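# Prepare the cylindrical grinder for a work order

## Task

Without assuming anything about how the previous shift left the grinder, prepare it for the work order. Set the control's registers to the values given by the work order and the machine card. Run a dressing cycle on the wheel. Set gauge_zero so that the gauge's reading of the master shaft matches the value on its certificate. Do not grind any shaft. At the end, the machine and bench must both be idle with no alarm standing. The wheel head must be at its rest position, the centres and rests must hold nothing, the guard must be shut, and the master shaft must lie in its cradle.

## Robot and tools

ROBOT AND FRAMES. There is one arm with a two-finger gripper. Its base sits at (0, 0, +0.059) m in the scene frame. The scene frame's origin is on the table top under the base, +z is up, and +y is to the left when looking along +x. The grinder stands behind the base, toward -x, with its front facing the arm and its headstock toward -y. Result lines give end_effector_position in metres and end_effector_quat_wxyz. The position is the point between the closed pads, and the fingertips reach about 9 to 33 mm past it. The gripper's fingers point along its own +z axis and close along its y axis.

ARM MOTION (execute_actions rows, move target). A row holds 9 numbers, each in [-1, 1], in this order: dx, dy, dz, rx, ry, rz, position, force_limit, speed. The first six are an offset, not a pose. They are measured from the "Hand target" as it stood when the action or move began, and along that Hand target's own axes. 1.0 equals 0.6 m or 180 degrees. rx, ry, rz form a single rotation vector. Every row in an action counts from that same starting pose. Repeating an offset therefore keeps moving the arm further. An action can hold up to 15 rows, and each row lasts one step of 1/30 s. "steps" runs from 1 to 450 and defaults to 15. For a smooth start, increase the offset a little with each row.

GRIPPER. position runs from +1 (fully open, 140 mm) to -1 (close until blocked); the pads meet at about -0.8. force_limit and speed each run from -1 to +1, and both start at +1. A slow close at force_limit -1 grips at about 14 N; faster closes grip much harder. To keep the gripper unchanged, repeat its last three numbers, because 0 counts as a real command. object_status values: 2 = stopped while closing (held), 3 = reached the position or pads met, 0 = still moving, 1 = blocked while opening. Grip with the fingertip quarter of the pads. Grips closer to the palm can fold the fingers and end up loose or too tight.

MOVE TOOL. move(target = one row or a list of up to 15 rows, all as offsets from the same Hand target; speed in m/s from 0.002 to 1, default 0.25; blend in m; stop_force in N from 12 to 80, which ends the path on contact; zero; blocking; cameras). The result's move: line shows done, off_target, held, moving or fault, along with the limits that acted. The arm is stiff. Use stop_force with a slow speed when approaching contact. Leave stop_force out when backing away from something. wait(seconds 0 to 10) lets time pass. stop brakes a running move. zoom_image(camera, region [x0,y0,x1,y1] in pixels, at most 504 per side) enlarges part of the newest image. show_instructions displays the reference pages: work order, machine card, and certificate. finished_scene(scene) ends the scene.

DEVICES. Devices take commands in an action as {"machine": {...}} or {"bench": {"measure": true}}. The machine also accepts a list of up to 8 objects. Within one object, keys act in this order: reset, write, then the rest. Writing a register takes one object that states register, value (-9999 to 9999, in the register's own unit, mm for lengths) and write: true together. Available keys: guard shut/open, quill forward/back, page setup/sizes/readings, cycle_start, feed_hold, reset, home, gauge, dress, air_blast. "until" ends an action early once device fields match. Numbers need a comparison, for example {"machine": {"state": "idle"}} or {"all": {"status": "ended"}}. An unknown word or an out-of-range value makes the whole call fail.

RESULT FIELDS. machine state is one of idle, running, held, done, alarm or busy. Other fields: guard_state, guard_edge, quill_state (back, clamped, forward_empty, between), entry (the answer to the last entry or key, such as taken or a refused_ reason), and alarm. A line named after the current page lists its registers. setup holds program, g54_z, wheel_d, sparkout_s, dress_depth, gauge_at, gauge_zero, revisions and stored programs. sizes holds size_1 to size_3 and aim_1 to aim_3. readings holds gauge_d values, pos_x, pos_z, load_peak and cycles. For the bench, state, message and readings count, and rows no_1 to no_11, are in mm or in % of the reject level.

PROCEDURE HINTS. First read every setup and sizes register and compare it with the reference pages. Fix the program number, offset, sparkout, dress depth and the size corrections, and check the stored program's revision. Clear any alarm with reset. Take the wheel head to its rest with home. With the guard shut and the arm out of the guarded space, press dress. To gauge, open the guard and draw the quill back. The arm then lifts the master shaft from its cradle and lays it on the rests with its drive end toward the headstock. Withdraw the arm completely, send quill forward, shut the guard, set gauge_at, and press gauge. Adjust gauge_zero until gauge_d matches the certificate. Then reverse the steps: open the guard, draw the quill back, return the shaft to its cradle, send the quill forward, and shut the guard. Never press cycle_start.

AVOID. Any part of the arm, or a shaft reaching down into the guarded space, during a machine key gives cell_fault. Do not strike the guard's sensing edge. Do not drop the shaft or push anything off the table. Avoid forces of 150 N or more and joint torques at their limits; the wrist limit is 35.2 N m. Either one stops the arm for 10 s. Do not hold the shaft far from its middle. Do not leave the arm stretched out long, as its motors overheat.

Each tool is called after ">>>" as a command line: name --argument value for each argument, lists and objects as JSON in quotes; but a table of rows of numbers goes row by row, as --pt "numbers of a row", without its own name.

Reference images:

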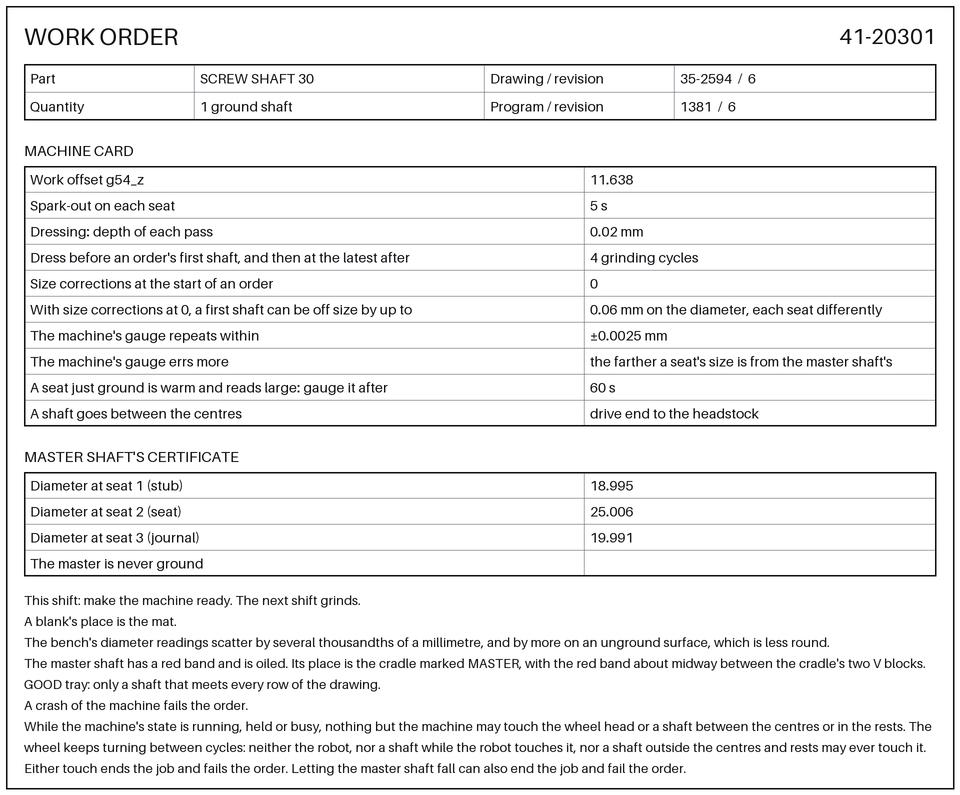

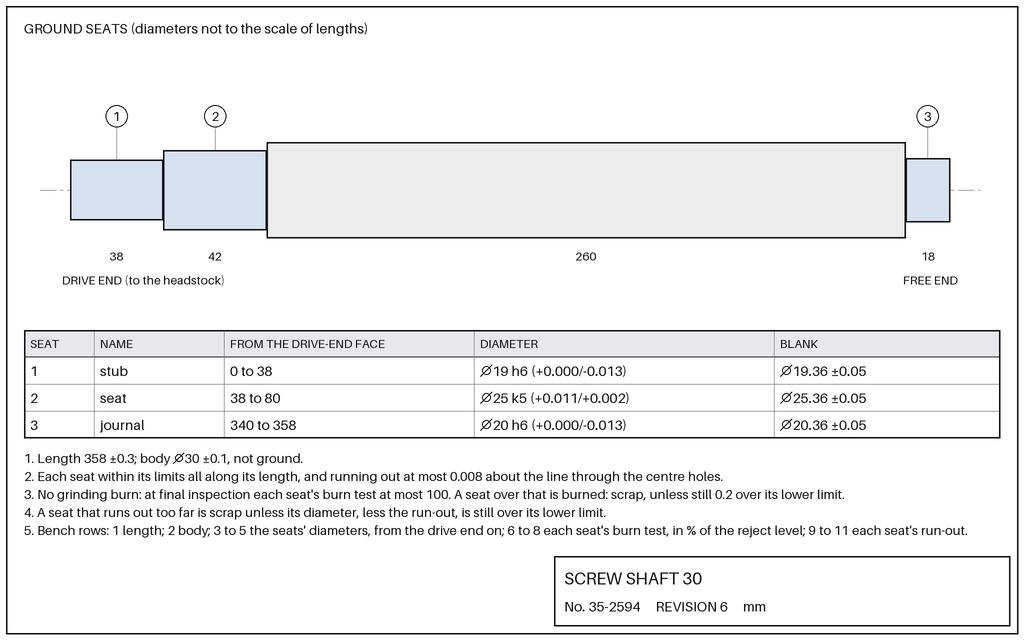

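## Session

>>> execute_actions --actions '[{"machine":[{"register":"program","value":1381,"write":true},{"register":"g54_z","value":11.638,"write":true},{"register":"sparkout_s","value":5,"write":true},{"register":"dress_depth","value":0.02,"write":true},{"register":"size_1","value":0,"write":true},{"register":"size_2","value":0,"write":true},{"register":"size_3","value":0,"write":true},{"page":"setup"}],"steps":150,"until":{"all":{"status":"ended"}}}]' --cameras '["all"]'

>>> execute_actions --actions '[{"machine":[{"air_blast":true},{"dress":true}],"steps":2}]'

Scene clock: 1.67 s.
end_effector_position=(+0.5000, +0.0119, +0.3308) position_measured=3 object_status=3 end_effector_quat_wxyz=(+0.004, +1.000, -0.020, +0.000)
Joint positions: [0.276 0.133 0.22 0 -1.657 1.249]
Flange force (N): [1.5 0.6 2.2]
Wrist depth (mm): [412 - 407 - 367 - 413 / 426 - 431 444 389 433 440 / 462 - 455 - 452 464 459 / 474 479 474 487 429 - 128 / 105 143 - - - 520 111 / - 546 - - 569 550 - / - 613 534 523 522 518 -]
Hand target: +0.5000, +0.0119, +0.3308; +0.004, +1.000, -0.020, +0.000
Tool commands: gripper/position=+1.0 gripper/force_limit=+1.0 gripper/speed=+1.0
machine.setup: program=+1381 g54_z=+11.638 wheel_d=+274.829 sparkout_s=+5.0 dress_depth=+0.020 gauge_at=+1 gauge_zero=+0.099 program_revision=+6 since_dress=+1 stored1_number=+6562 stored1_revision=+5 stored2_number=+8861 stored2_revision=+4 stored3_number=+9000 stored3_revision=+1 stored4_number=+1381 stored4_revision=+6
machine: state=idle guard_state=shut guard_edge=clear quill_state=forward_empty guard_answer=taken quill_answer=taken page=setup entry=taken entries=7 alarm=no_alarm idle_s=3602 queue=done queue_left=0
bench: message=nothing_yet readings=0 no_1=0.000 no_2=0.000 no_3=0.000 no_4=0.000 no_5=0.000 no_6=0 no_7=0 no_8=0 no_9=0.000 no_10=0.000 no_11=0.000
camera_calibration:
cam_wrist: T_world_to_cam=[[-0.048349, -0.998262, 0.0337079, 0.0295185], [-0.940972, 0.0568415, 0.333679, 0.36822], [-0.335015, -0.0155851, -0.942084, 0.623173], [0, 0, 0, 1]] pos_world=[0.556685, 0.0182491, 0.463219]

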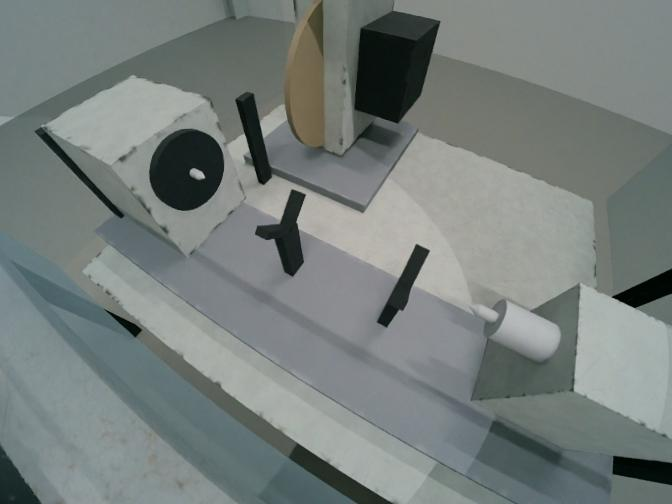

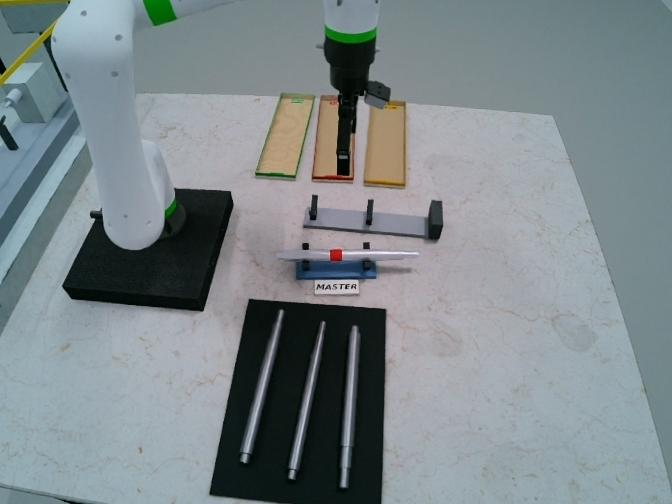

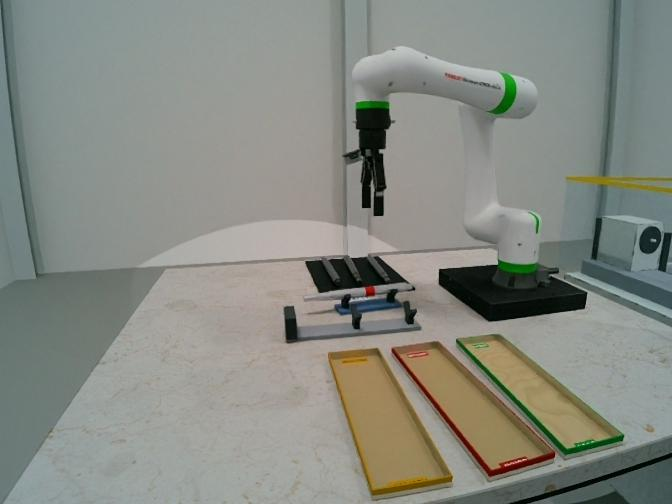

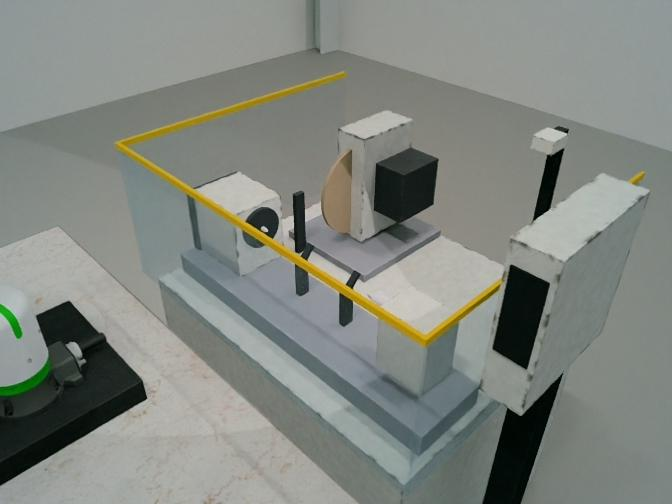

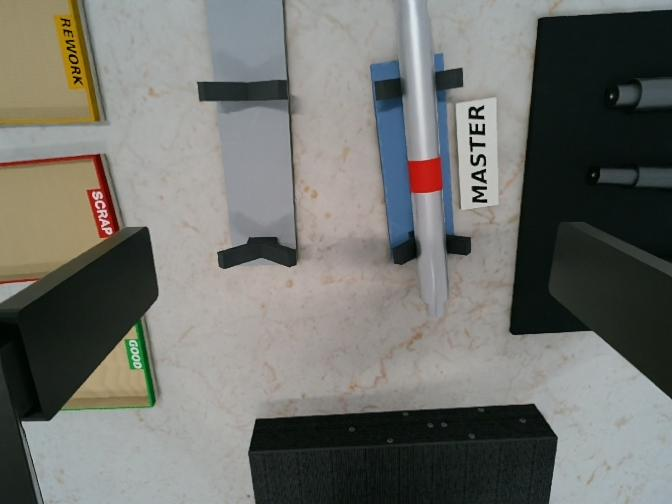

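Scene clock: 1.93 s.
end_effector_position=(+0.5000, +0.0119, +0.3308) position_measured=3 object_status=3 end_effector_quat_wxyz=(+0.004, +1.000, -0.020, +0.000)
Joint positions: [0.276 0.133 0.22 0 -1.657 1.249]
Flange force (N): [1.2 0.9 1.9]
Wrist depth (mm): [416 - 406 - 359 427 - / 429 441 431 - 382 444 424 / 460 469 453 - 454 462 456 / 473 144 468 - 433 - 128 / 105 142 - 528 - - 111 / - 570 555 549 573 539 - / - - 523 524 524 524 -]
Hand target: +0.5000, +0.0119, +0.3308; +0.004, +1.000, -0.020, +0.000
Tool commands: gripper/position=+1.0 gripper/force_limit=+1.0 gripper/speed=+1.0
machine.setup: program=+1381 g54_z=+11.638 wheel_d=+274.829 sparkout_s=+5.0 dress_depth=+0.020 gauge_at=+1 gauge_zero=+0.099 program_revision=+6 since_dress=+1 stored1_number=+6562 stored1_revision=+5 stored2_number=+8861 stored2_revision=+4 stored3_number=+9000 stored3_revision=+1 stored4_number=+1381 stored4_revision=+6
machine: state=busy guard_state=shut guard_edge=clear quill_state=forward_empty guard_answer=taken quill_answer=taken page=setup entry=taken entries=8 alarm=no_alarm idle_s=3602 queue=running queue_left=1
bench: message=nothing_yet readings=0 no_1=0.000 no_2=0.000 no_3=0.000 no_4=0.000 no_5=0.000 no_6=0 no_7=0 no_8=0 no_9=0.000 no_10=0.000 no_11=0.000

>>> move --pt "0.021 0.1344 0 0 0 0.9594 -0.08 1 1" --pt "0.021 0.1344 0.3168 0 0 0.9594 -0.08 1 1" --speed '[0.5,0.2]' --blend '[0.02,0]' --cameras '["cam_wrist"]'

Scene clock: 52.50 s.
end_effector_position=(+0.5094, -0.0706, +0.1413) position_measured=139 object_status=3 end_effector_quat_wxyz=(+0.000, -0.044, +0.999, -0.004)
Joint positions: [0.11 0.229 -0.117 0 -1.225 -1.599]
Flange force (N): [-0.8 -1.1 2.8]
Wrist depth (mm): [239 240 239 188 242 249 241 / 252 254 - 200 257 258 250 / 264 268 - 211 266 279 265 / 281 282 147 223 164 280 280 / - 90 109 237 237 94 92 / - 77 - 252 - - 78 / - - - 348 - - -]
Hand target: +0.5094, -0.0706, +0.1413; +0.000, -0.044, +0.999, -0.004
Off the commanded pose: 0.000 m, 0 deg.
machine.setup: program=+1381 g54_z=+11.638 wheel_d=+274.749 sparkout_s=+5.0 dress_depth=+0.020 gauge_at=+1 gauge_zero=+0.099 program_revision=+6 since_dress=+0 stored1_number=+6562 stored1_revision=+5 stored2_number=+8861 stored2_revision=+4 stored3_number=+9000 stored3_revision=+1 stored4_number=+1381 stored4_revision=+6
machine: state=idle guard_state=shut guard_edge=clear quill_state=forward_empty guard_answer=taken quill_answer=taken page=setup entry=taken entries=9 alarm=no_alarm idle_s=3652 queue=done queue_left=0
bench: message=nothing_yet readings=0 no_1=0.000 no_2=0.000 no_3=0.000 no_4=0.000 no_5=0.000 no_6=0 no_7=0 no_8=0 no_9=0.000 no_10=0.000 no_11=0.000
move: done
camera_calibration:
cam_wrist: T_world_to_cam=[[-0.0791007, 0.996696, 0.0184604, 0.112782], [0.940559, 0.0684842, 0.332655, -0.512498], [0.330291, 0.0436763, -0.942868, 0.111911], [0, 0, 0, 1]] pos_world=[0.453992, -0.0821989, 0.273921]
Images, in order (width x height): cam_wrist 672x504.

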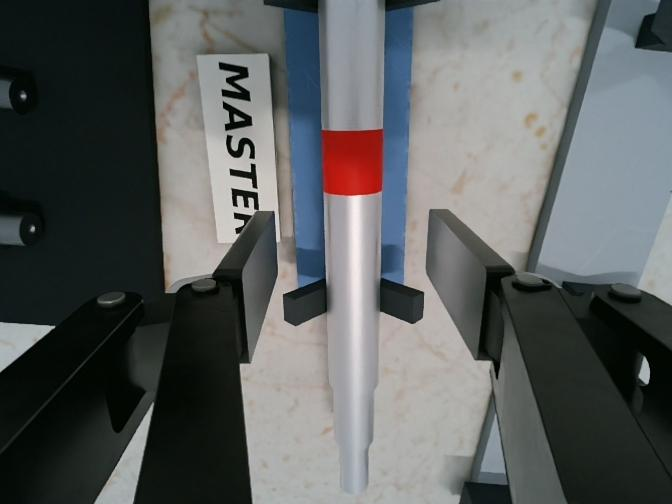

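>>> move --pt "0.0117 0.0035 0.03 0 0 -0.004 -0.08 1 1" --pt "0.0117 0.0035 0.0957 0 0 -0.004 -0.08 1 1" --speed 0.12 --blend '[0.005,0]' --cameras '["cam_wrist"]'

Scene clock: 80.80 s.
end_effector_position=(+0.5021, -0.0695, +0.0839) position_measured=139 object_status=3 end_effector_quat_wxyz=(+0.000, -0.050, +0.999, -0.004)
Joint positions: [0.115 0.269 -0.213 0 -1.089 -1.591]
Flange force (N): [-0.3 -1.2 2.6]
Wrist depth (mm): [187 194 196 136 193 197 197 / 197 203 202 143 192 208 202 / 208 218 207 151 213 222 209 / 220 228 147 160 164 228 221 / - 90 108 170 225 94 92 / - 77 - 182 196 - 78 / - - - 193 - - -]
Hand target: +0.5021, -0.0696, +0.0839; +0.000, -0.050, +0.999, -0.004
Off the commanded pose: 0.000 m, 0 deg.
machine.setup: program=+1381 g54_z=+11.638 wheel_d=+274.749 sparkout_s=+5.0 dress_depth=+0.020 gauge_at=+1 gauge_zero=+0.099 program_revision=+6 since_dress=+0 stored1_number=+6562 stored1_revision=+5 stored2_number=+8861 stored2_revision=+4 stored3_number=+9000 stored3_revision=+1 stored4_number=+1381 stored4_revision=+6
machine: state=idle guard_state=shut guard_edge=clear quill_state=forward_empty guard_answer=taken quill_answer=taken page=setup entry=taken entries=9 alarm=no_alarm idle_s=3680 queue=done queue_left=0
bench: message=nothing_yet readings=0 no_1=0.000 no_2=0.000 no_3=0.000 no_4=0.000 no_5=0.000 no_6=0 no_7=0 no_8=0 no_9=0.000 no_10=0.000 no_11=0.000
move: done
camera_calibration:
cam_wrist: T_world_to_cam=[[-0.0915323, 0.995628, 0.0186301, 0.118265], [0.939692, 0.0801683, 0.332494, -0.48538], [0.329547, 0.0479405, -0.942921, 0.0608095], [0, 0, 0, 1]] pos_world=[0.446894, -0.0817513, 0.216521]
Images, in order (width x height): cam_wrist 672x504.

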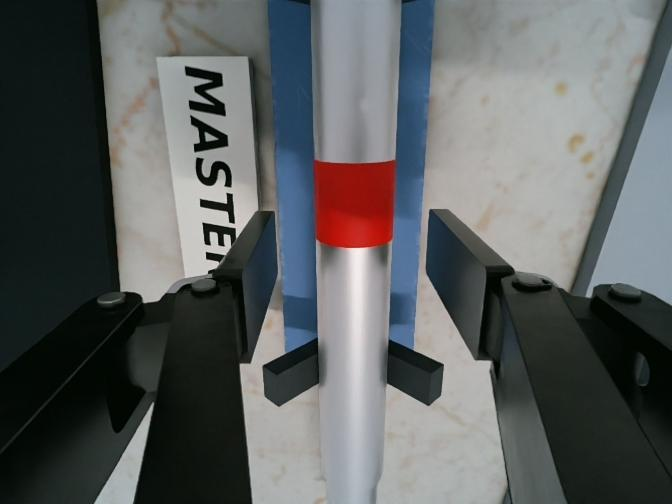

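>>> execute_actions --actions '[{"rows":[[0,0.0013,0,0,0,0,-0.08,1,1]],"steps":12},{"rows":[[0,0,0,0,0,0,-1,1,0.3]],"steps":45}]'

>>> move --target '[0,0,-0.05,0,0,0,-1,1,0.3]' --speed 0.05 --cameras '["cam_wrist","cam_low"]'

Scene clock: 91.47 s.
end_effector_position=(+0.5021, -0.0688, +0.0839) position_measured=190 object_status=2 end_effector_quat_wxyz=(+0.000, -0.050, +0.999, -0.004)
Joint positions: [0.117 0.269 -0.213 0 -1.089 -1.593]
Flange force (N): [2.4 1.3 -15.1]
Flange force at the end of the 1st action (N): [-2.2 -1.4 3.3]
Wrist depth (mm): [188 197 194 136 195 199 - / 198 195 199 143 202 206 199 / 208 218 207 151 208 - 208 / 220 228 - 155 134 - 221 / 230 84 89 166 88 88 87 / - 72 - 180 - 69 72 / - - - 193 - - 72]
Hand target: +0.5021, -0.0688, +0.0839; +0.000, -0.050, +0.999, -0.004
Off the commanded pose: 0.000 m, 0 deg.
machine.setup: program=+1381 g54_z=+11.638 wheel_d=+274.749 sparkout_s=+5.0 dress_depth=+0.020 gauge_at=+1 gauge_zero=+0.099 program_revision=+6 since_dress=+0 stored1_number=+6562 stored1_revision=+5 stored2_number=+8861 stored2_revision=+4 stored3_number=+9000 stored3_revision=+1 stored4_number=+1381 stored4_revision=+6
machine: state=idle guard_state=shut guard_edge=clear quill_state=forward_empty guard_answer=taken quill_answer=taken page=setup entry=taken entries=9 alarm=no_alarm idle_s=3691 queue=done queue_left=0
bench: message=nothing_yet readings=0 no_1=0.000 no_2=0.000 no_3=0.000 no_4=0.000 no_5=0.000 no_6=0 no_7=0 no_8=0 no_9=0.000 no_10=0.000 no_11=0.000

Scene clock: 92.40 s.
end_effector_position=(+0.5021, -0.0686, +0.1138) position_measured=190 object_status=2 end_effector_quat_wxyz=(+0.000, -0.050, +0.999, -0.004)
Joint positions: [0.117 0.236 -0.177 0 -1.158 -1.593]
Flange force (N): [0.6 -1.0 19.5]
Wrist depth (mm): [- 222 218 134 222 224 220 / 224 232 234 141 231 - 226 / 238 242 - 150 234 - 236 / 253 262 - 156 168 256 250 / 263 84 89 167 88 88 87 / - 72 - 182 - 65 72 / - - - 197 - - 72]
Hand target: +0.5021, -0.0686, +0.1139; +0.000, -0.050, +0.999, -0.004
Off the commanded pose: 0.000 m, 0 deg.
machine.setup: program=+1381 g54_z=+11.638 wheel_d=+274.749 sparkout_s=+5.0 dress_depth=+0.020 gauge_at=+1 gauge_zero=+0.099 program_revision=+6 since_dress=+0 stored1_number=+6562 stored1_revision=+5 stored2_number=+8861 stored2_revision=+4 stored3_number=+9000 stored3_revision=+1 stored4_number=+1381 stored4_revision=+6
machine: state=idle guard_state=shut guard_edge=clear quill_state=forward_empty guard_answer=taken quill_answer=taken page=setup entry=taken entries=9 alarm=no_alarm idle_s=3691 queue=done queue_left=0
bench: message=nothing_yet readings=0 no_1=0.000 no_2=0.000 no_3=0.000 no_4=0.000 no_5=0.000 no_6=0 no_7=0 no_8=0 no_9=0.000 no_10=0.000 no_11=0.000
move: done
camera_calibration:
cam_wrist: T_world_to_cam=[[-0.0915609, 0.995629, 0.0184095, 0.116878], [0.939688, 0.0802688, 0.33248, -0.495414], [0.329549, 0.0477414, -0.942931, 0.0890394], [0, 0, 0, 1]] pos_world=[0.446894, -0.0808516, 0.246521]
Images, in order (width x height): cam_low 672x504, cam_wrist 672x504.

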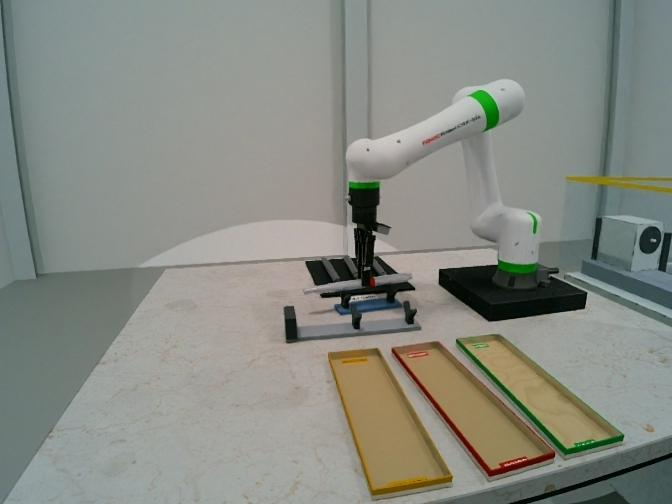

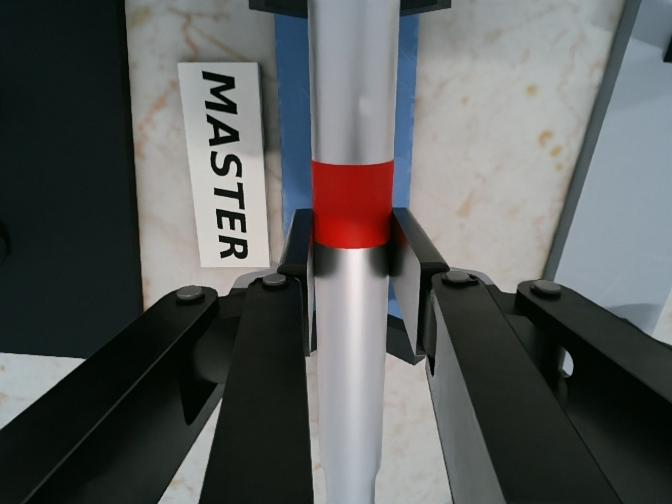

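>>> execute_actions --actions '[{"machine":[{"quill":"back"},{"guard":"open"}],"steps":1}]'

>>> move --pt "0 0 -0.43 0 0 0 -1 1 0.3" --pt "0.137 0.5055 -0.4437 0 0 -0.3017 -1 1 0.3" --pt "0.4955 0.8732 -0.4437 0 0 -0.6906 -1 1 0.3" --blend '[0.03,0.08,0]' --speed '[0.12,0.22,0.22]' --cameras '["cam_wrist"]'

Scene clock: 115.07 s.
end_effector_position=(+0.5021, -0.0686, +0.1139) position_measured=190 object_status=2 end_effector_quat_wxyz=(+0.000, -0.050, +0.999, -0.004)
Joint positions: [0.117 0.236 -0.177 0 -1.158 -1.593]
Flange force (N): [-0.3 -0.9 19.6]
Wrist depth (mm): [214 218 219 134 222 224 219 / 225 225 224 141 233 235 226 / 237 236 - 151 242 244 237 / 251 254 - 156 145 253 250 / 264 84 89 167 88 88 87 / - 72 - 182 - 65 72 / - - - 196 - - 72]
Hand target: +0.5021, -0.0686, +0.1139; +0.000, -0.050, +0.999, -0.004
Tool commands: gripper/position=-1.0 gripper/force_limit=+1.0 gripper/speed=+0.3
Off the commanded pose: 0.000 m, 0 deg.
machine.setup: program=+1381 g54_z=+11.638 wheel_d=+274.749 sparkout_s=+5.0 dress_depth=+0.020 gauge_at=+1 gauge_zero=+0.099 program_revision=+6 since_dress=+0 stored1_number=+6562 stored1_revision=+5 stored2_number=+8861 stored2_revision=+4 stored3_number=+9000 stored3_revision=+1 stored4_number=+1381 stored4_revision=+6
machine: state=idle guard_state=shut guard_edge=clear quill_state=between guard_answer=taken quill_answer=taken page=setup entry=taken entries=9 alarm=no_alarm idle_s=3714 queue=running queue_left=1
bench: message=nothing_yet readings=0 no_1=0.000 no_2=0.000 no_3=0.000 no_4=0.000 no_5=0.000 no_6=0 no_7=0 no_8=0 no_9=0.000 no_10=0.000 no_11=0.000

Scene clock: 122.53 s.
end_effector_position=(+0.1538, +0.4248, +0.3765) position_measured=190 object_status=2 end_effector_quat_wxyz=(+0.003, +0.907, -0.422, +0.001)
Joint positions: [1.509 0.02 0.213 0 -1.763 -0.816]
Flange force (N): [0.7 -1.9 18.8]
Wrist depth (mm): [456 454 460 134 - - - / 479 476 480 140 - - 492 / 498 508 501 150 502 - - / 1339 529 - 156 134 - - / 1395 84 89 167 88 88 76 / - 72 - 182 - 65 72 / - - - 197 - - 72]
Hand target: +0.1538, +0.4248, +0.3765; +0.004, +0.907, -0.422, +0.001
Off the commanded pose: 0.000 m, 0 deg.
machine.setup: program=+1381 g54_z=+11.638 wheel_d=+274.749 sparkout_s=+5.0 dress_depth=+0.020 gauge_at=+1 gauge_zero=+0.099 program_revision=+6 since_dress=+0 stored1_number=+6562 stored1_revision=+5 stored2_number=+8861 stored2_revision=+4 stored3_number=+9000 stored3_revision=+1 stored4_number=+1381 stored4_revision=+6
machine: state=idle guard_state=open guard_edge=clear quill_state=back guard_answer=taken quill_answer=taken page=setup entry=taken entries=9 alarm=no_alarm idle_s=3721 queue=done queue_left=0
bench: message=nothing_yet readings=0 no_1=0.000 no_2=0.000 no_3=0.000 no_4=0.000 no_5=0.000 no_6=0 no_7=0 no_8=0 no_9=0.000 no_10=0.000 no_11=0.000
move: done
camera_calibration:
cam_wrist: T_world_to_cam=[[-0.770672, -0.636469, 0.0311644, 0.38187], [-0.593525, 0.734754, 0.328428, -0.335716], [-0.231932, 0.234613, -0.944015, 0.435252], [0, 0, 0, 1]] pos_world=[0.19599, 0.387601, 0.509242]
Images, in order (width x height): cam_wrist 672x504.

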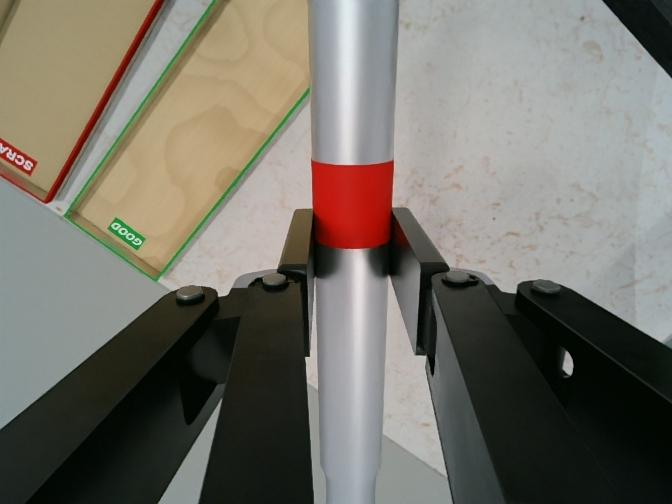

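>>> move --pt "-0.328 0.3948 0 0 0 -0.3333 -1 1 0.3" --pt "-0.3635 0.7811 0 0 0 -0.5556 -1 1 0.3" --blend '[0.08,0]' --speed 0.22

Scene clock: 143.90 s.
end_effector_position=(-0.3453, +0.2901, +0.3778) position_measured=190 object_status=2 end_effector_quat_wxyz=(+0.003, +0.906, +0.423, -0.002)
Joint positions: [2.735 0.02 0.213 0 -1.763 -0.296]
Flange force (N): [-0.1 -1.6 18.9]
Wrist depth (mm): [421 - - 134 452 473 - / 439 - - 140 499 - 443 / 451 467 554 150 488 478 459 / 487 488 487 156 134 - 482 / 580 84 89 167 88 88 82 / - 72 - 182 - 65 72 / - - - 197 - - 72]
Hand target: -0.3453, +0.2900, +0.3778; +0.003, +0.906, +0.423, -0.002
Off the commanded pose: 0.000 m, 0 deg.
machine.setup: program=+1381 g54_z=+11.638 wheel_d=+274.749 sparkout_s=+5.0 dress_depth=+0.020 gauge_at=+1 gauge_zero=+0.099 program_revision=+6 since_dress=+0 stored1_number=+6562 stored1_revision=+5 stored2_number=+8861 stored2_revision=+4 stored3_number=+9000 stored3_revision=+1 stored4_number=+1381 stored4_revision=+6
machine: state=idle guard_state=open guard_edge=clear quill_state=back guard_answer=taken quill_answer=taken page=setup entry=taken entries=9 alarm=no_alarm idle_s=3742 queue=done queue_left=0
bench: message=nothing_yet readings=0 no_1=0.000 no_2=0.000 no_3=0.000 no_4=0.000 no_5=0.000 no_6=0 no_7=0 no_8=0 no_9=0.000 no_10=0.000 no_11=0.000
move: done

>>> move --target '[-0.3296,-0.2018,0.0843,0,0,-0.2219,-1,1,0.3]' --speed 0.2 --cameras '["cam_wrist","cam_centres"]'

>>> zoom_image --camera "cam_wrist" --region '[100, 0, 360, 260]'

Scene clock: 156.37 s.
end_effector_position=(-0.5650, +0.2156, +0.3279) position_measured=190 object_status=2 end_effector_quat_wxyz=(+0.002, +0.707, +0.707, -0.003)
Joint positions: [2.991 0.415 0.57 0 -1.726 0.145]
Flange force (N): [0.1 2.2 20.7]
Wrist depth (mm): [- 419 364 134 381 435 - / 446 452 389 140 - 1134 - / 459 477 413 150 1268 467 468 / 473 480 429 156 163 492 - / 494 84 89 167 88 88 82 / - 72 - 182 - 65 72 / - - - 197 - - 72]
Hand target: -0.5650, +0.2156, +0.3279; +0.003, +0.707, +0.707, -0.003
Off the commanded pose: 0.000 m, 0 deg.
machine.setup: program=+1381 g54_z=+11.638 wheel_d=+274.749 sparkout_s=+5.0 dress_depth=+0.020 gauge_at=+1 gauge_zero=+0.099 program_revision=+6 since_dress=+0 stored1_number=+6562 stored1_revision=+5 stored2_number=+8861 stored2_revision=+4 stored3_number=+9000 stored3_revision=+1 stored4_number=+1381 stored4_revision=+6
machine: state=idle guard_state=open guard_edge=clear quill_state=back guard_answer=taken quill_answer=taken page=setup entry=taken entries=9 alarm=no_alarm idle_s=3755 queue=done queue_left=0
bench: message=nothing_yet readings=0 no_1=0.000 no_2=0.000 no_3=0.000 no_4=0.000 no_5=0.000 no_6=0 no_7=0 no_8=0 no_9=0.000 no_10=0.000 no_11=0.000
move: done
camera_calibration:
cam_wrist: T_world_to_cam=[[0.99964, -0.00827941, 0.0255172, 0.56294], [-0.0164852, -0.939985, 0.340818, 0.0903976], [0.021164, -0.341116, -0.939783, 0.537528], [0, 0, 0, 1]] pos_world=[-0.572624, 0.272993, 0.459986]
Images, in order (width x height): cam_centres 672x504, cam_wrist 672x504.

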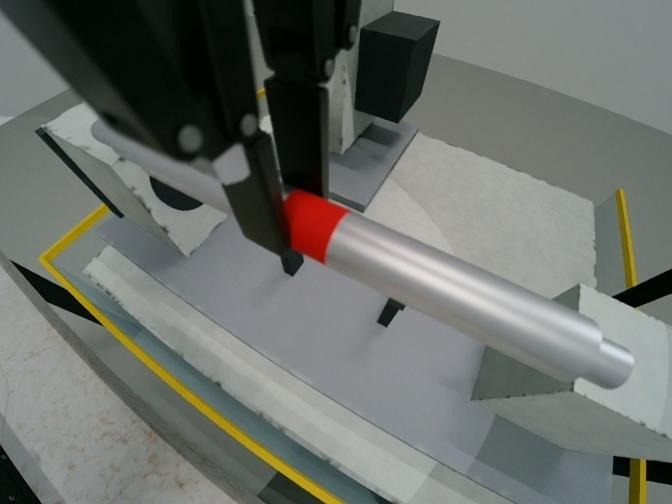

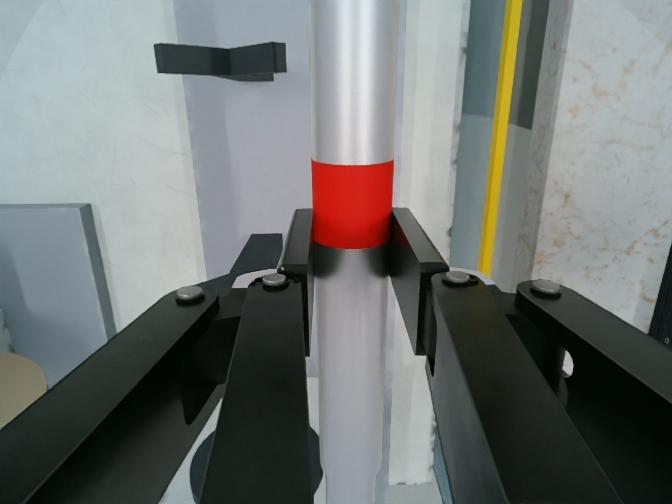

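Scaled by 1.938 from the camera's 672x504 image, which has a finer 960x720 frame.

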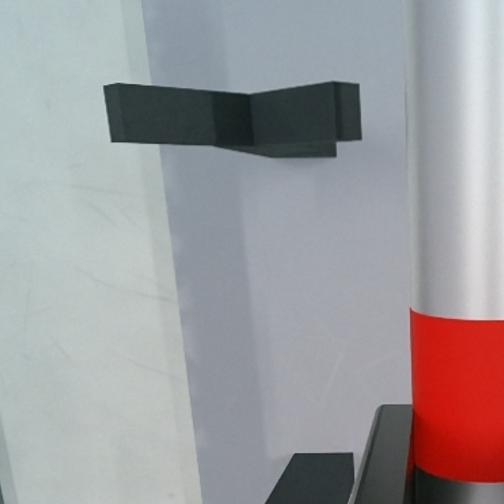

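>>> move --pt "-0.009 -0.1217 0 0 0 0 -1 1 0.3" --pt "-0.009 -0.1217 0.185 0 0 0 -1 1 0.3" --speed '[0.12,0.1]' --blend '[0.015,0]' --cameras '["cam_wrist","cam_centres"]'

>>> zoom_image --camera "cam_centres" --region '[130, 100, 550, 400]'

Scene clock: 183.33 s.
end_effector_position=(-0.6381, +0.2093, +0.2170) position_measured=190 object_status=2 end_effector_quat_wxyz=(+0.003, +0.707, +0.707, -0.003)
Joint positions: [3.015 0.592 0.569 0 -1.548 0.121]
Flange force (N): [-0.7 4.1 20.8]
Wrist depth (mm): [- - 157 134 161 272 1013 / - - 279 141 285 286 1044 / - - 299 150 299 309 1098 / 358 377 - 156 312 327 409 / 370 84 89 167 88 88 87 / - 72 - 183 - 65 72 / - - - 196 - - 72]
Hand target: -0.6381, +0.2093, +0.2170; +0.003, +0.707, +0.707, -0.003
Off the commanded pose: 0.000 m, 0 deg.
machine.setup: program=+1381 g54_z=+11.638 wheel_d=+274.749 sparkout_s=+5.0 dress_depth=+0.020 gauge_at=+1 gauge_zero=+0.099 program_revision=+6 since_dress=+0 stored1_number=+6562 stored1_revision=+5 stored2_number=+8861 stored2_revision=+4 stored3_number=+9000 stored3_revision=+1 stored4_number=+1381 stored4_revision=+6
machine: state=idle guard_state=open guard_edge=clear quill_state=back guard_answer=taken quill_answer=taken page=setup entry=taken entries=9 alarm=no_alarm idle_s=3782 queue=done queue_left=0
bench: message=nothing_yet readings=0 no_1=0.000 no_2=0.000 no_3=0.000 no_4=0.000 no_5=0.000 no_6=0 no_7=0 no_8=0 no_9=0.000 no_10=0.000 no_11=0.000
move: done
camera_calibration:
cam_wrist: T_world_to_cam=[[0.999638, -0.00824594, 0.0256114, 0.638749], [-0.0164858, -0.939985, 0.340816, 0.121068], [0.021264, -0.341115, -0.939781, 0.432768], [0, 0, 0, 1]] pos_world=[-0.645724, 0.266693, 0.349086]
Images, in order (width x height): cam_centres 672x504, cam_wrist 672x504.

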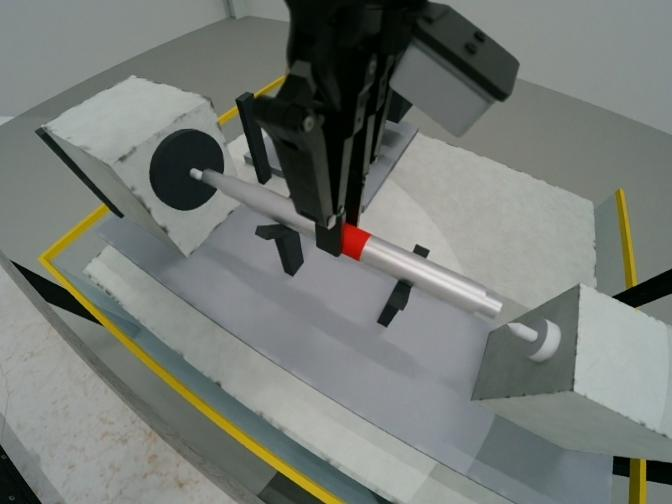

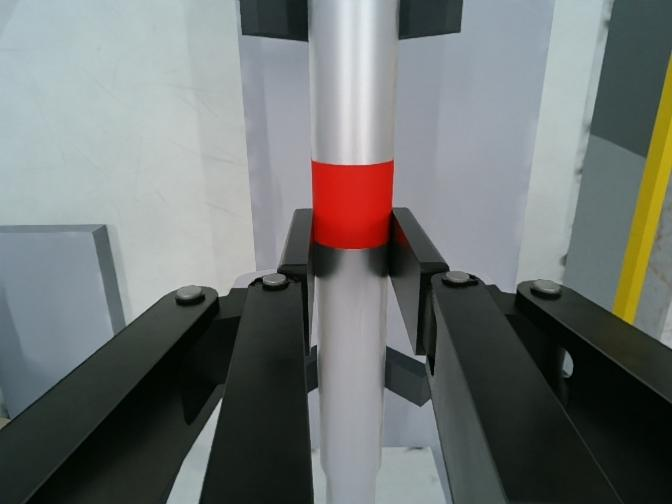

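Scaled by 1.200 from the camera's 672x504 image, which has a finer 960x720 frame.

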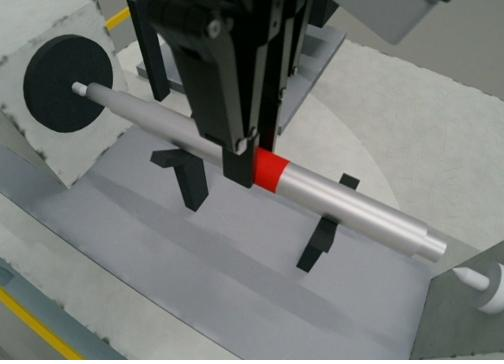

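>>> move --target '[0,0.0004,0.035,0,0,0,-1,1,0.3]' --speed 0.012 --stop_force 14 --cameras '["cam_centres"]'

>>> zoom_image --camera "cam_centres" --region '[130, 100, 330, 300]'

Scene clock: 197.03 s.
end_effector_position=(-0.6380, +0.2092, +0.2043) position_measured=190 object_status=2 end_effector_quat_wxyz=(+0.002, +0.707, +0.707, -0.003)
Joint positions: [3.015 0.593 0.541 0 -1.519 0.121]
Flange force (N): [-2.7 5.1 -14.7]
Wrist depth (mm): [- 313 263 136 260 261 1035 / - 327 275 141 273 272 1054 / - - 292 150 290 288 1103 / 344 - - 156 168 305 1145 / 355 84 89 166 88 88 82 / - 72 - 181 - 65 72 / - - - 194 - - 72]
Hand target: -0.6380, +0.2092, +0.2043; +0.002, +0.707, +0.707, -0.003 (not the last commanded pose)
Off the commanded pose: 0.008 m, 0 deg.
machine.setup: program=+1381 g54_z=+11.638 wheel_d=+274.749 sparkout_s=+5.0 dress_depth=+0.020 gauge_at=+1 gauge_zero=+0.099 program_revision=+6 since_dress=+0 stored1_number=+6562 stored1_revision=+5 stored2_number=+8861 stored2_revision=+4 stored3_number=+9000 stored3_revision=+1 stored4_number=+1381 stored4_revision=+6
machine: state=idle guard_state=open guard_edge=clear quill_state=back guard_answer=taken quill_answer=taken page=setup entry=taken entries=9 alarm=no_alarm idle_s=3795 queue=done queue_left=0
bench: message=nothing_yet readings=0 no_1=0.000 no_2=0.000 no_3=0.000 no_4=0.000 no_5=0.000 no_6=0 no_7=0 no_8=0 no_9=0.000 no_10=0.000 no_11=0.000
move: contact
Images, in order (width x height): cam_centres 672x504.

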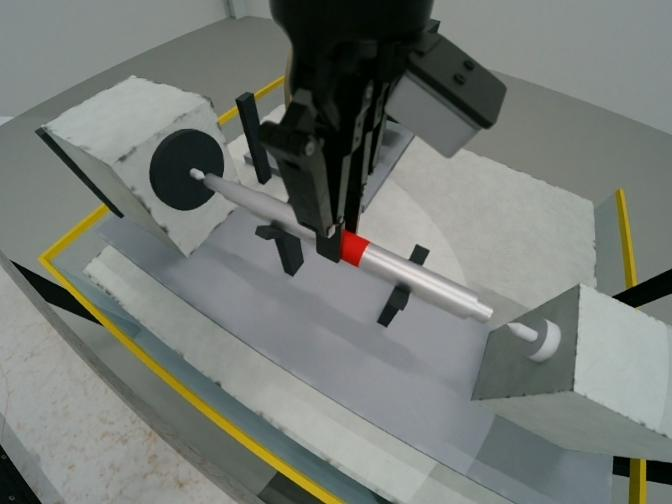

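Scaled by 2.520 from the camera's 672x504 image, which has a finer 960x720 frame.

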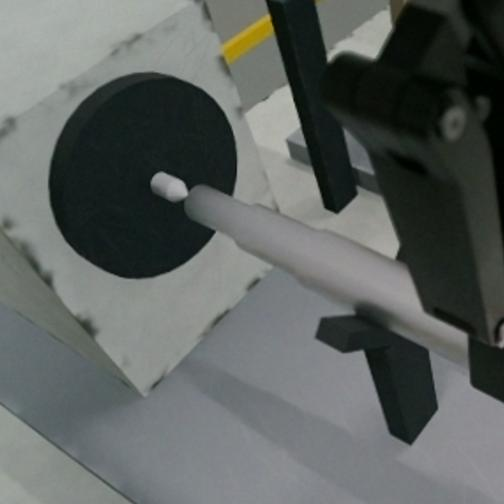

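>>> execute_actions --actions '[{"rows":[[0,0.0003,-0.0006,0,0,0,-1,1,0.3]],"steps":12},{"rows":[[0,0,0,0,0,0,-0.08,1,-1]],"steps":52}]'

>>> move --pt "0 0 -0.4 0 0 0 -0.08 1 -1" --pt "0.2 0.64 -0.4 0 0 0 -0.08 1 -1" --blend '[0.05,0]' --speed '[0.15,0.25]'

>>> execute_actions --actions '[{"machine":[{"quill":"forward"}],"steps":150,"until":{"all":{"status":"ended"}}},{"steps":3}]' --cameras '["cam_centres","cam_machine"]'

Scene clock: 209.60 s.
end_effector_position=(-0.6378, +0.2092, +0.2047) position_measured=139 object_status=3 end_effector_quat_wxyz=(+0.002, +0.707, +0.707, -0.003)
Joint positions: [3.015 0.592 0.541 0 -1.52 0.121]
Flange force (N): [0.3 1.1 1.7]
Flange force at the end of the 1st action (N): [2.0 -2.9 4.1]
Wrist depth (mm): [- 318 262 136 260 261 1031 / 328 330 275 142 273 276 1035 / - - 291 150 287 292 1108 / 344 365 147 159 164 297 1174 / - 90 120 170 321 94 92 / - 77 191 182 195 - 78 / - - 359 197 358 - -]
Hand target: -0.6378, +0.2092, +0.2047; +0.002, +0.707, +0.707, -0.003
Off the commanded pose: 0.000 m, 0 deg.
machine.setup: program=+1381 g54_z=+11.638 wheel_d=+274.749 sparkout_s=+5.0 dress_depth=+0.020 gauge_at=+1 gauge_zero=+0.099 program_revision=+6 since_dress=+0 stored1_number=+6562 stored1_revision=+5 stored2_number=+8861 stored2_revision=+4 stored3_number=+9000 stored3_revision=+1 stored4_number=+1381 stored4_revision=+6
machine: state=idle guard_state=open guard_edge=clear quill_state=back guard_answer=taken quill_answer=taken page=setup entry=taken entries=9 alarm=no_alarm idle_s=3808 queue=done queue_left=0
bench: message=nothing_yet readings=0 no_1=0.000 no_2=0.000 no_3=0.000 no_4=0.000 no_5=0.000 no_6=0 no_7=0 no_8=0 no_9=0.000 no_10=0.000 no_11=0.000

Scene clock: 213.30 s.
end_effector_position=(-0.2537, +0.3312, +0.4435) position_measured=139 object_status=3 end_effector_quat_wxyz=(+0.002, +0.707, +0.707, -0.003)
Joint positions: [2.542 -0.023 0.329 0 -1.923 0.594]
Flange force (N): [1.7 0.3 1.9]
Wrist depth (mm): [476 476 - - - - - / 501 509 - - - - - / 526 527 734 - - - 587 / 558 567 147 - 144 609 - / - 90 96 - 582 94 91 / - - - - 619 - 78 / - - 1730 - - - -]
Hand target: -0.2537, +0.3312, +0.4435; +0.002, +0.707, +0.707, -0.003
Off the commanded pose: 0.000 m, 0 deg.
machine.setup: program=+1381 g54_z=+11.638 wheel_d=+274.749 sparkout_s=+5.0 dress_depth=+0.020 gauge_at=+1 gauge_zero=+0.099 program_revision=+6 since_dress=+0 stored1_number=+6562 stored1_revision=+5 stored2_number=+8861 stored2_revision=+4 stored3_number=+9000 stored3_revision=+1 stored4_number=+1381 stored4_revision=+6
machine: state=idle guard_state=open guard_edge=clear quill_state=back guard_answer=taken quill_answer=taken page=setup entry=taken entries=9 alarm=no_alarm idle_s=3811 queue=done queue_left=0
bench: message=nothing_yet readings=0 no_1=0.000 no_2=0.000 no_3=0.000 no_4=0.000 no_5=0.000 no_6=0 no_7=0 no_8=0 no_9=0.000 no_10=0.000 no_11=0.000
move: done

Scene clock: 216.77 s.
end_effector_position=(-0.2537, +0.3312, +0.4435) position_measured=139 object_status=3 end_effector_quat_wxyz=(+0.002, +0.707, +0.707, -0.003)
Joint positions: [2.542 -0.023 0.329 0 -1.923 0.594]
Flange force (N): [1.7 0.4 1.5]
Flange force at the end of the 1st action (N): [2.1 -0.1 1.2]
Wrist depth (mm): [473 501 - - 469 - - / 501 529 820 - - - - / 529 521 662 - - - - / 558 559 132 - 144 116 648 / - 90 108 - 580 94 91 / - 77 - 695 616 - 78 / - - 1769 762 672 - -]
Hand target: -0.2537, +0.3312, +0.4435; +0.002, +0.707, +0.707, -0.003
Tool commands: gripper/position=-0.08 gripper/force_limit=+1.0 gripper/speed=-1.0
Off the commanded pose: 0.000 m, 0 deg.
machine.setup: program=+1381 g54_z=+11.638 wheel_d=+274.749 sparkout_s=+5.0 dress_depth=+0.020 gauge_at=+1 gauge_zero=+0.099 program_revision=+6 since_dress=+0 stored1_number=+6562 stored1_revision=+5 stored2_number=+8861 stored2_revision=+4 stored3_number=+9000 stored3_revision=+1 stored4_number=+1381 stored4_revision=+6
machine: state=idle guard_state=open guard_edge=clear quill_state=clamped guard_answer=taken quill_answer=taken page=setup entry=taken entries=9 alarm=no_alarm idle_s=3815 queue=done queue_left=0
bench: message=nothing_yet readings=0 no_1=0.000 no_2=0.000 no_3=0.000 no_4=0.000 no_5=0.000 no_6=0 no_7=0 no_8=0 no_9=0.000 no_10=0.000 no_11=0.000
Images, in order (width x height): cam_centres 672x504, cam_machine 672x504.

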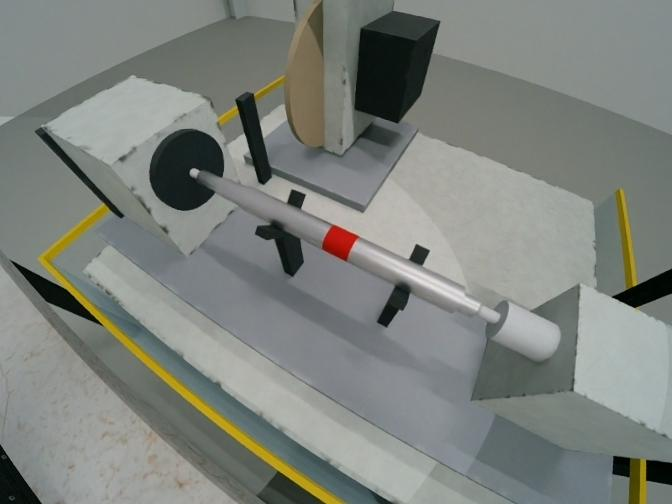

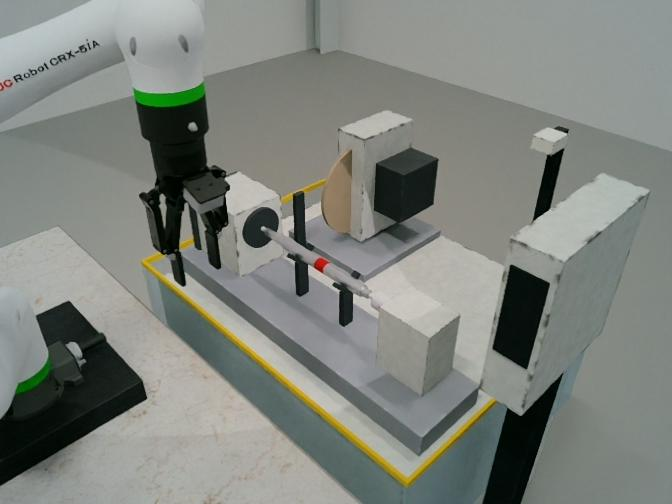

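>>> execute_actions --actions '[{"machine":[{"guard":"shut","page":"readings"},{"register":"gauge_at","value":1,"write":true,"gauge":true},{"register":"gauge_at","value":2,"write":true,"gauge":true},{"register":"gauge_at","value":3,"write":true,"gauge":true}],"steps":450,"until":{"all":{"status":"ended"}}}]'

>>> execute_actions --actions '[{"machine":[{"register":"gauge_at","value":1,"write":true,"gauge":true},{"register":"gauge_at","value":2,"write":true,"gauge":true},{"register":"gauge_at","value":3,"write":true,"gauge":true}],"steps":450,"until":{"all":{"status":"ended"}}}]'

Scene clock: 239.33 s.
end_effector_position=(-0.2537, +0.3312, +0.4435) position_measured=139 object_status=3 end_effector_quat_wxyz=(+0.002, +0.707, +0.707, -0.003)
Joint positions: [2.542 -0.023 0.329 0 -1.923 0.594]
Flange force (N): [1.4 0.3 2.2]
Wrist depth (mm): [475 491 - 508 - - - / 499 500 - - - - - / 527 544 743 - 580 609 594 / 560 566 146 - 145 594 621 / - 90 108 662 581 94 91 / - 77 1658 697 621 - 78 / - - 1706 - 675 - -]
Hand target: -0.2537, +0.3312, +0.4435; +0.002, +0.707, +0.707, -0.003
Tool commands: gripper/position=-0.08 gripper/force_limit=+1.0 gripper/speed=-1.0
Off the commanded pose: 0.000 m, 0 deg.
machine.readings: gauge_d=+20.015 gauge_d_1=+19.020 gauge_d_2=+25.031 gauge_d_3=+20.015 pos_x=+0.000 pos_z=+0.000 load_peak=+0.0 cycles=+0
machine: state=idle guard_state=shut guard_edge=clear quill_state=clamped guard_answer=taken quill_answer=taken page=readings entry=taken entries=15 alarm=no_alarm idle_s=3837 queue=done queue_left=0
bench: message=nothing_yet readings=0 no_1=0.000 no_2=0.000 no_3=0.000 no_4=0.000 no_5=0.000 no_6=0 no_7=0 no_8=0 no_9=0.000 no_10=0.000 no_11=0.000

Scene clock: 251.67 s.
end_effector_position=(-0.2537, +0.3312, +0.4435) position_measured=139 object_status=3 end_effector_quat_wxyz=(+0.002, +0.707, +0.707, -0.003)
Joint positions: [2.542 -0.023 0.329 0 -1.923 0.594]
Flange force (N): [1.9 -0.4 1.7]
Wrist depth (mm): [477 496 - - - - - / 498 487 - 551 - - - / 522 530 - - - - 593 / 559 564 147 - 144 - - / - 90 108 - 582 94 91 / - 77 952 - 627 - 78 / - - 1743 - - - -]
Hand target: -0.2537, +0.3312, +0.4435; +0.002, +0.707, +0.707, -0.003
Tool commands: gripper/position=-0.08 gripper/force_limit=+1.0 gripper/speed=-1.0
Off the commanded pose: 0.000 m, 0 deg.
machine.readings: gauge_d=+20.016 gauge_d_1=+19.020 gauge_d_2=+25.031 gauge_d_3=+20.016 pos_x=+0.000 pos_z=+0.000 load_peak=+0.0 cycles=+0
machine: state=idle guard_state=shut guard_edge=clear quill_state=clamped guard_answer=taken quill_answer=taken page=readings entry=taken entries=21 alarm=no_alarm idle_s=3849 queue=done queue_left=0
bench: message=nothing_yet readings=0 no_1=0.000 no_2=0.000 no_3=0.000 no_4=0.000 no_5=0.000 no_6=0 no_7=0 no_8=0 no_9=0.000 no_10=0.000 no_11=0.000


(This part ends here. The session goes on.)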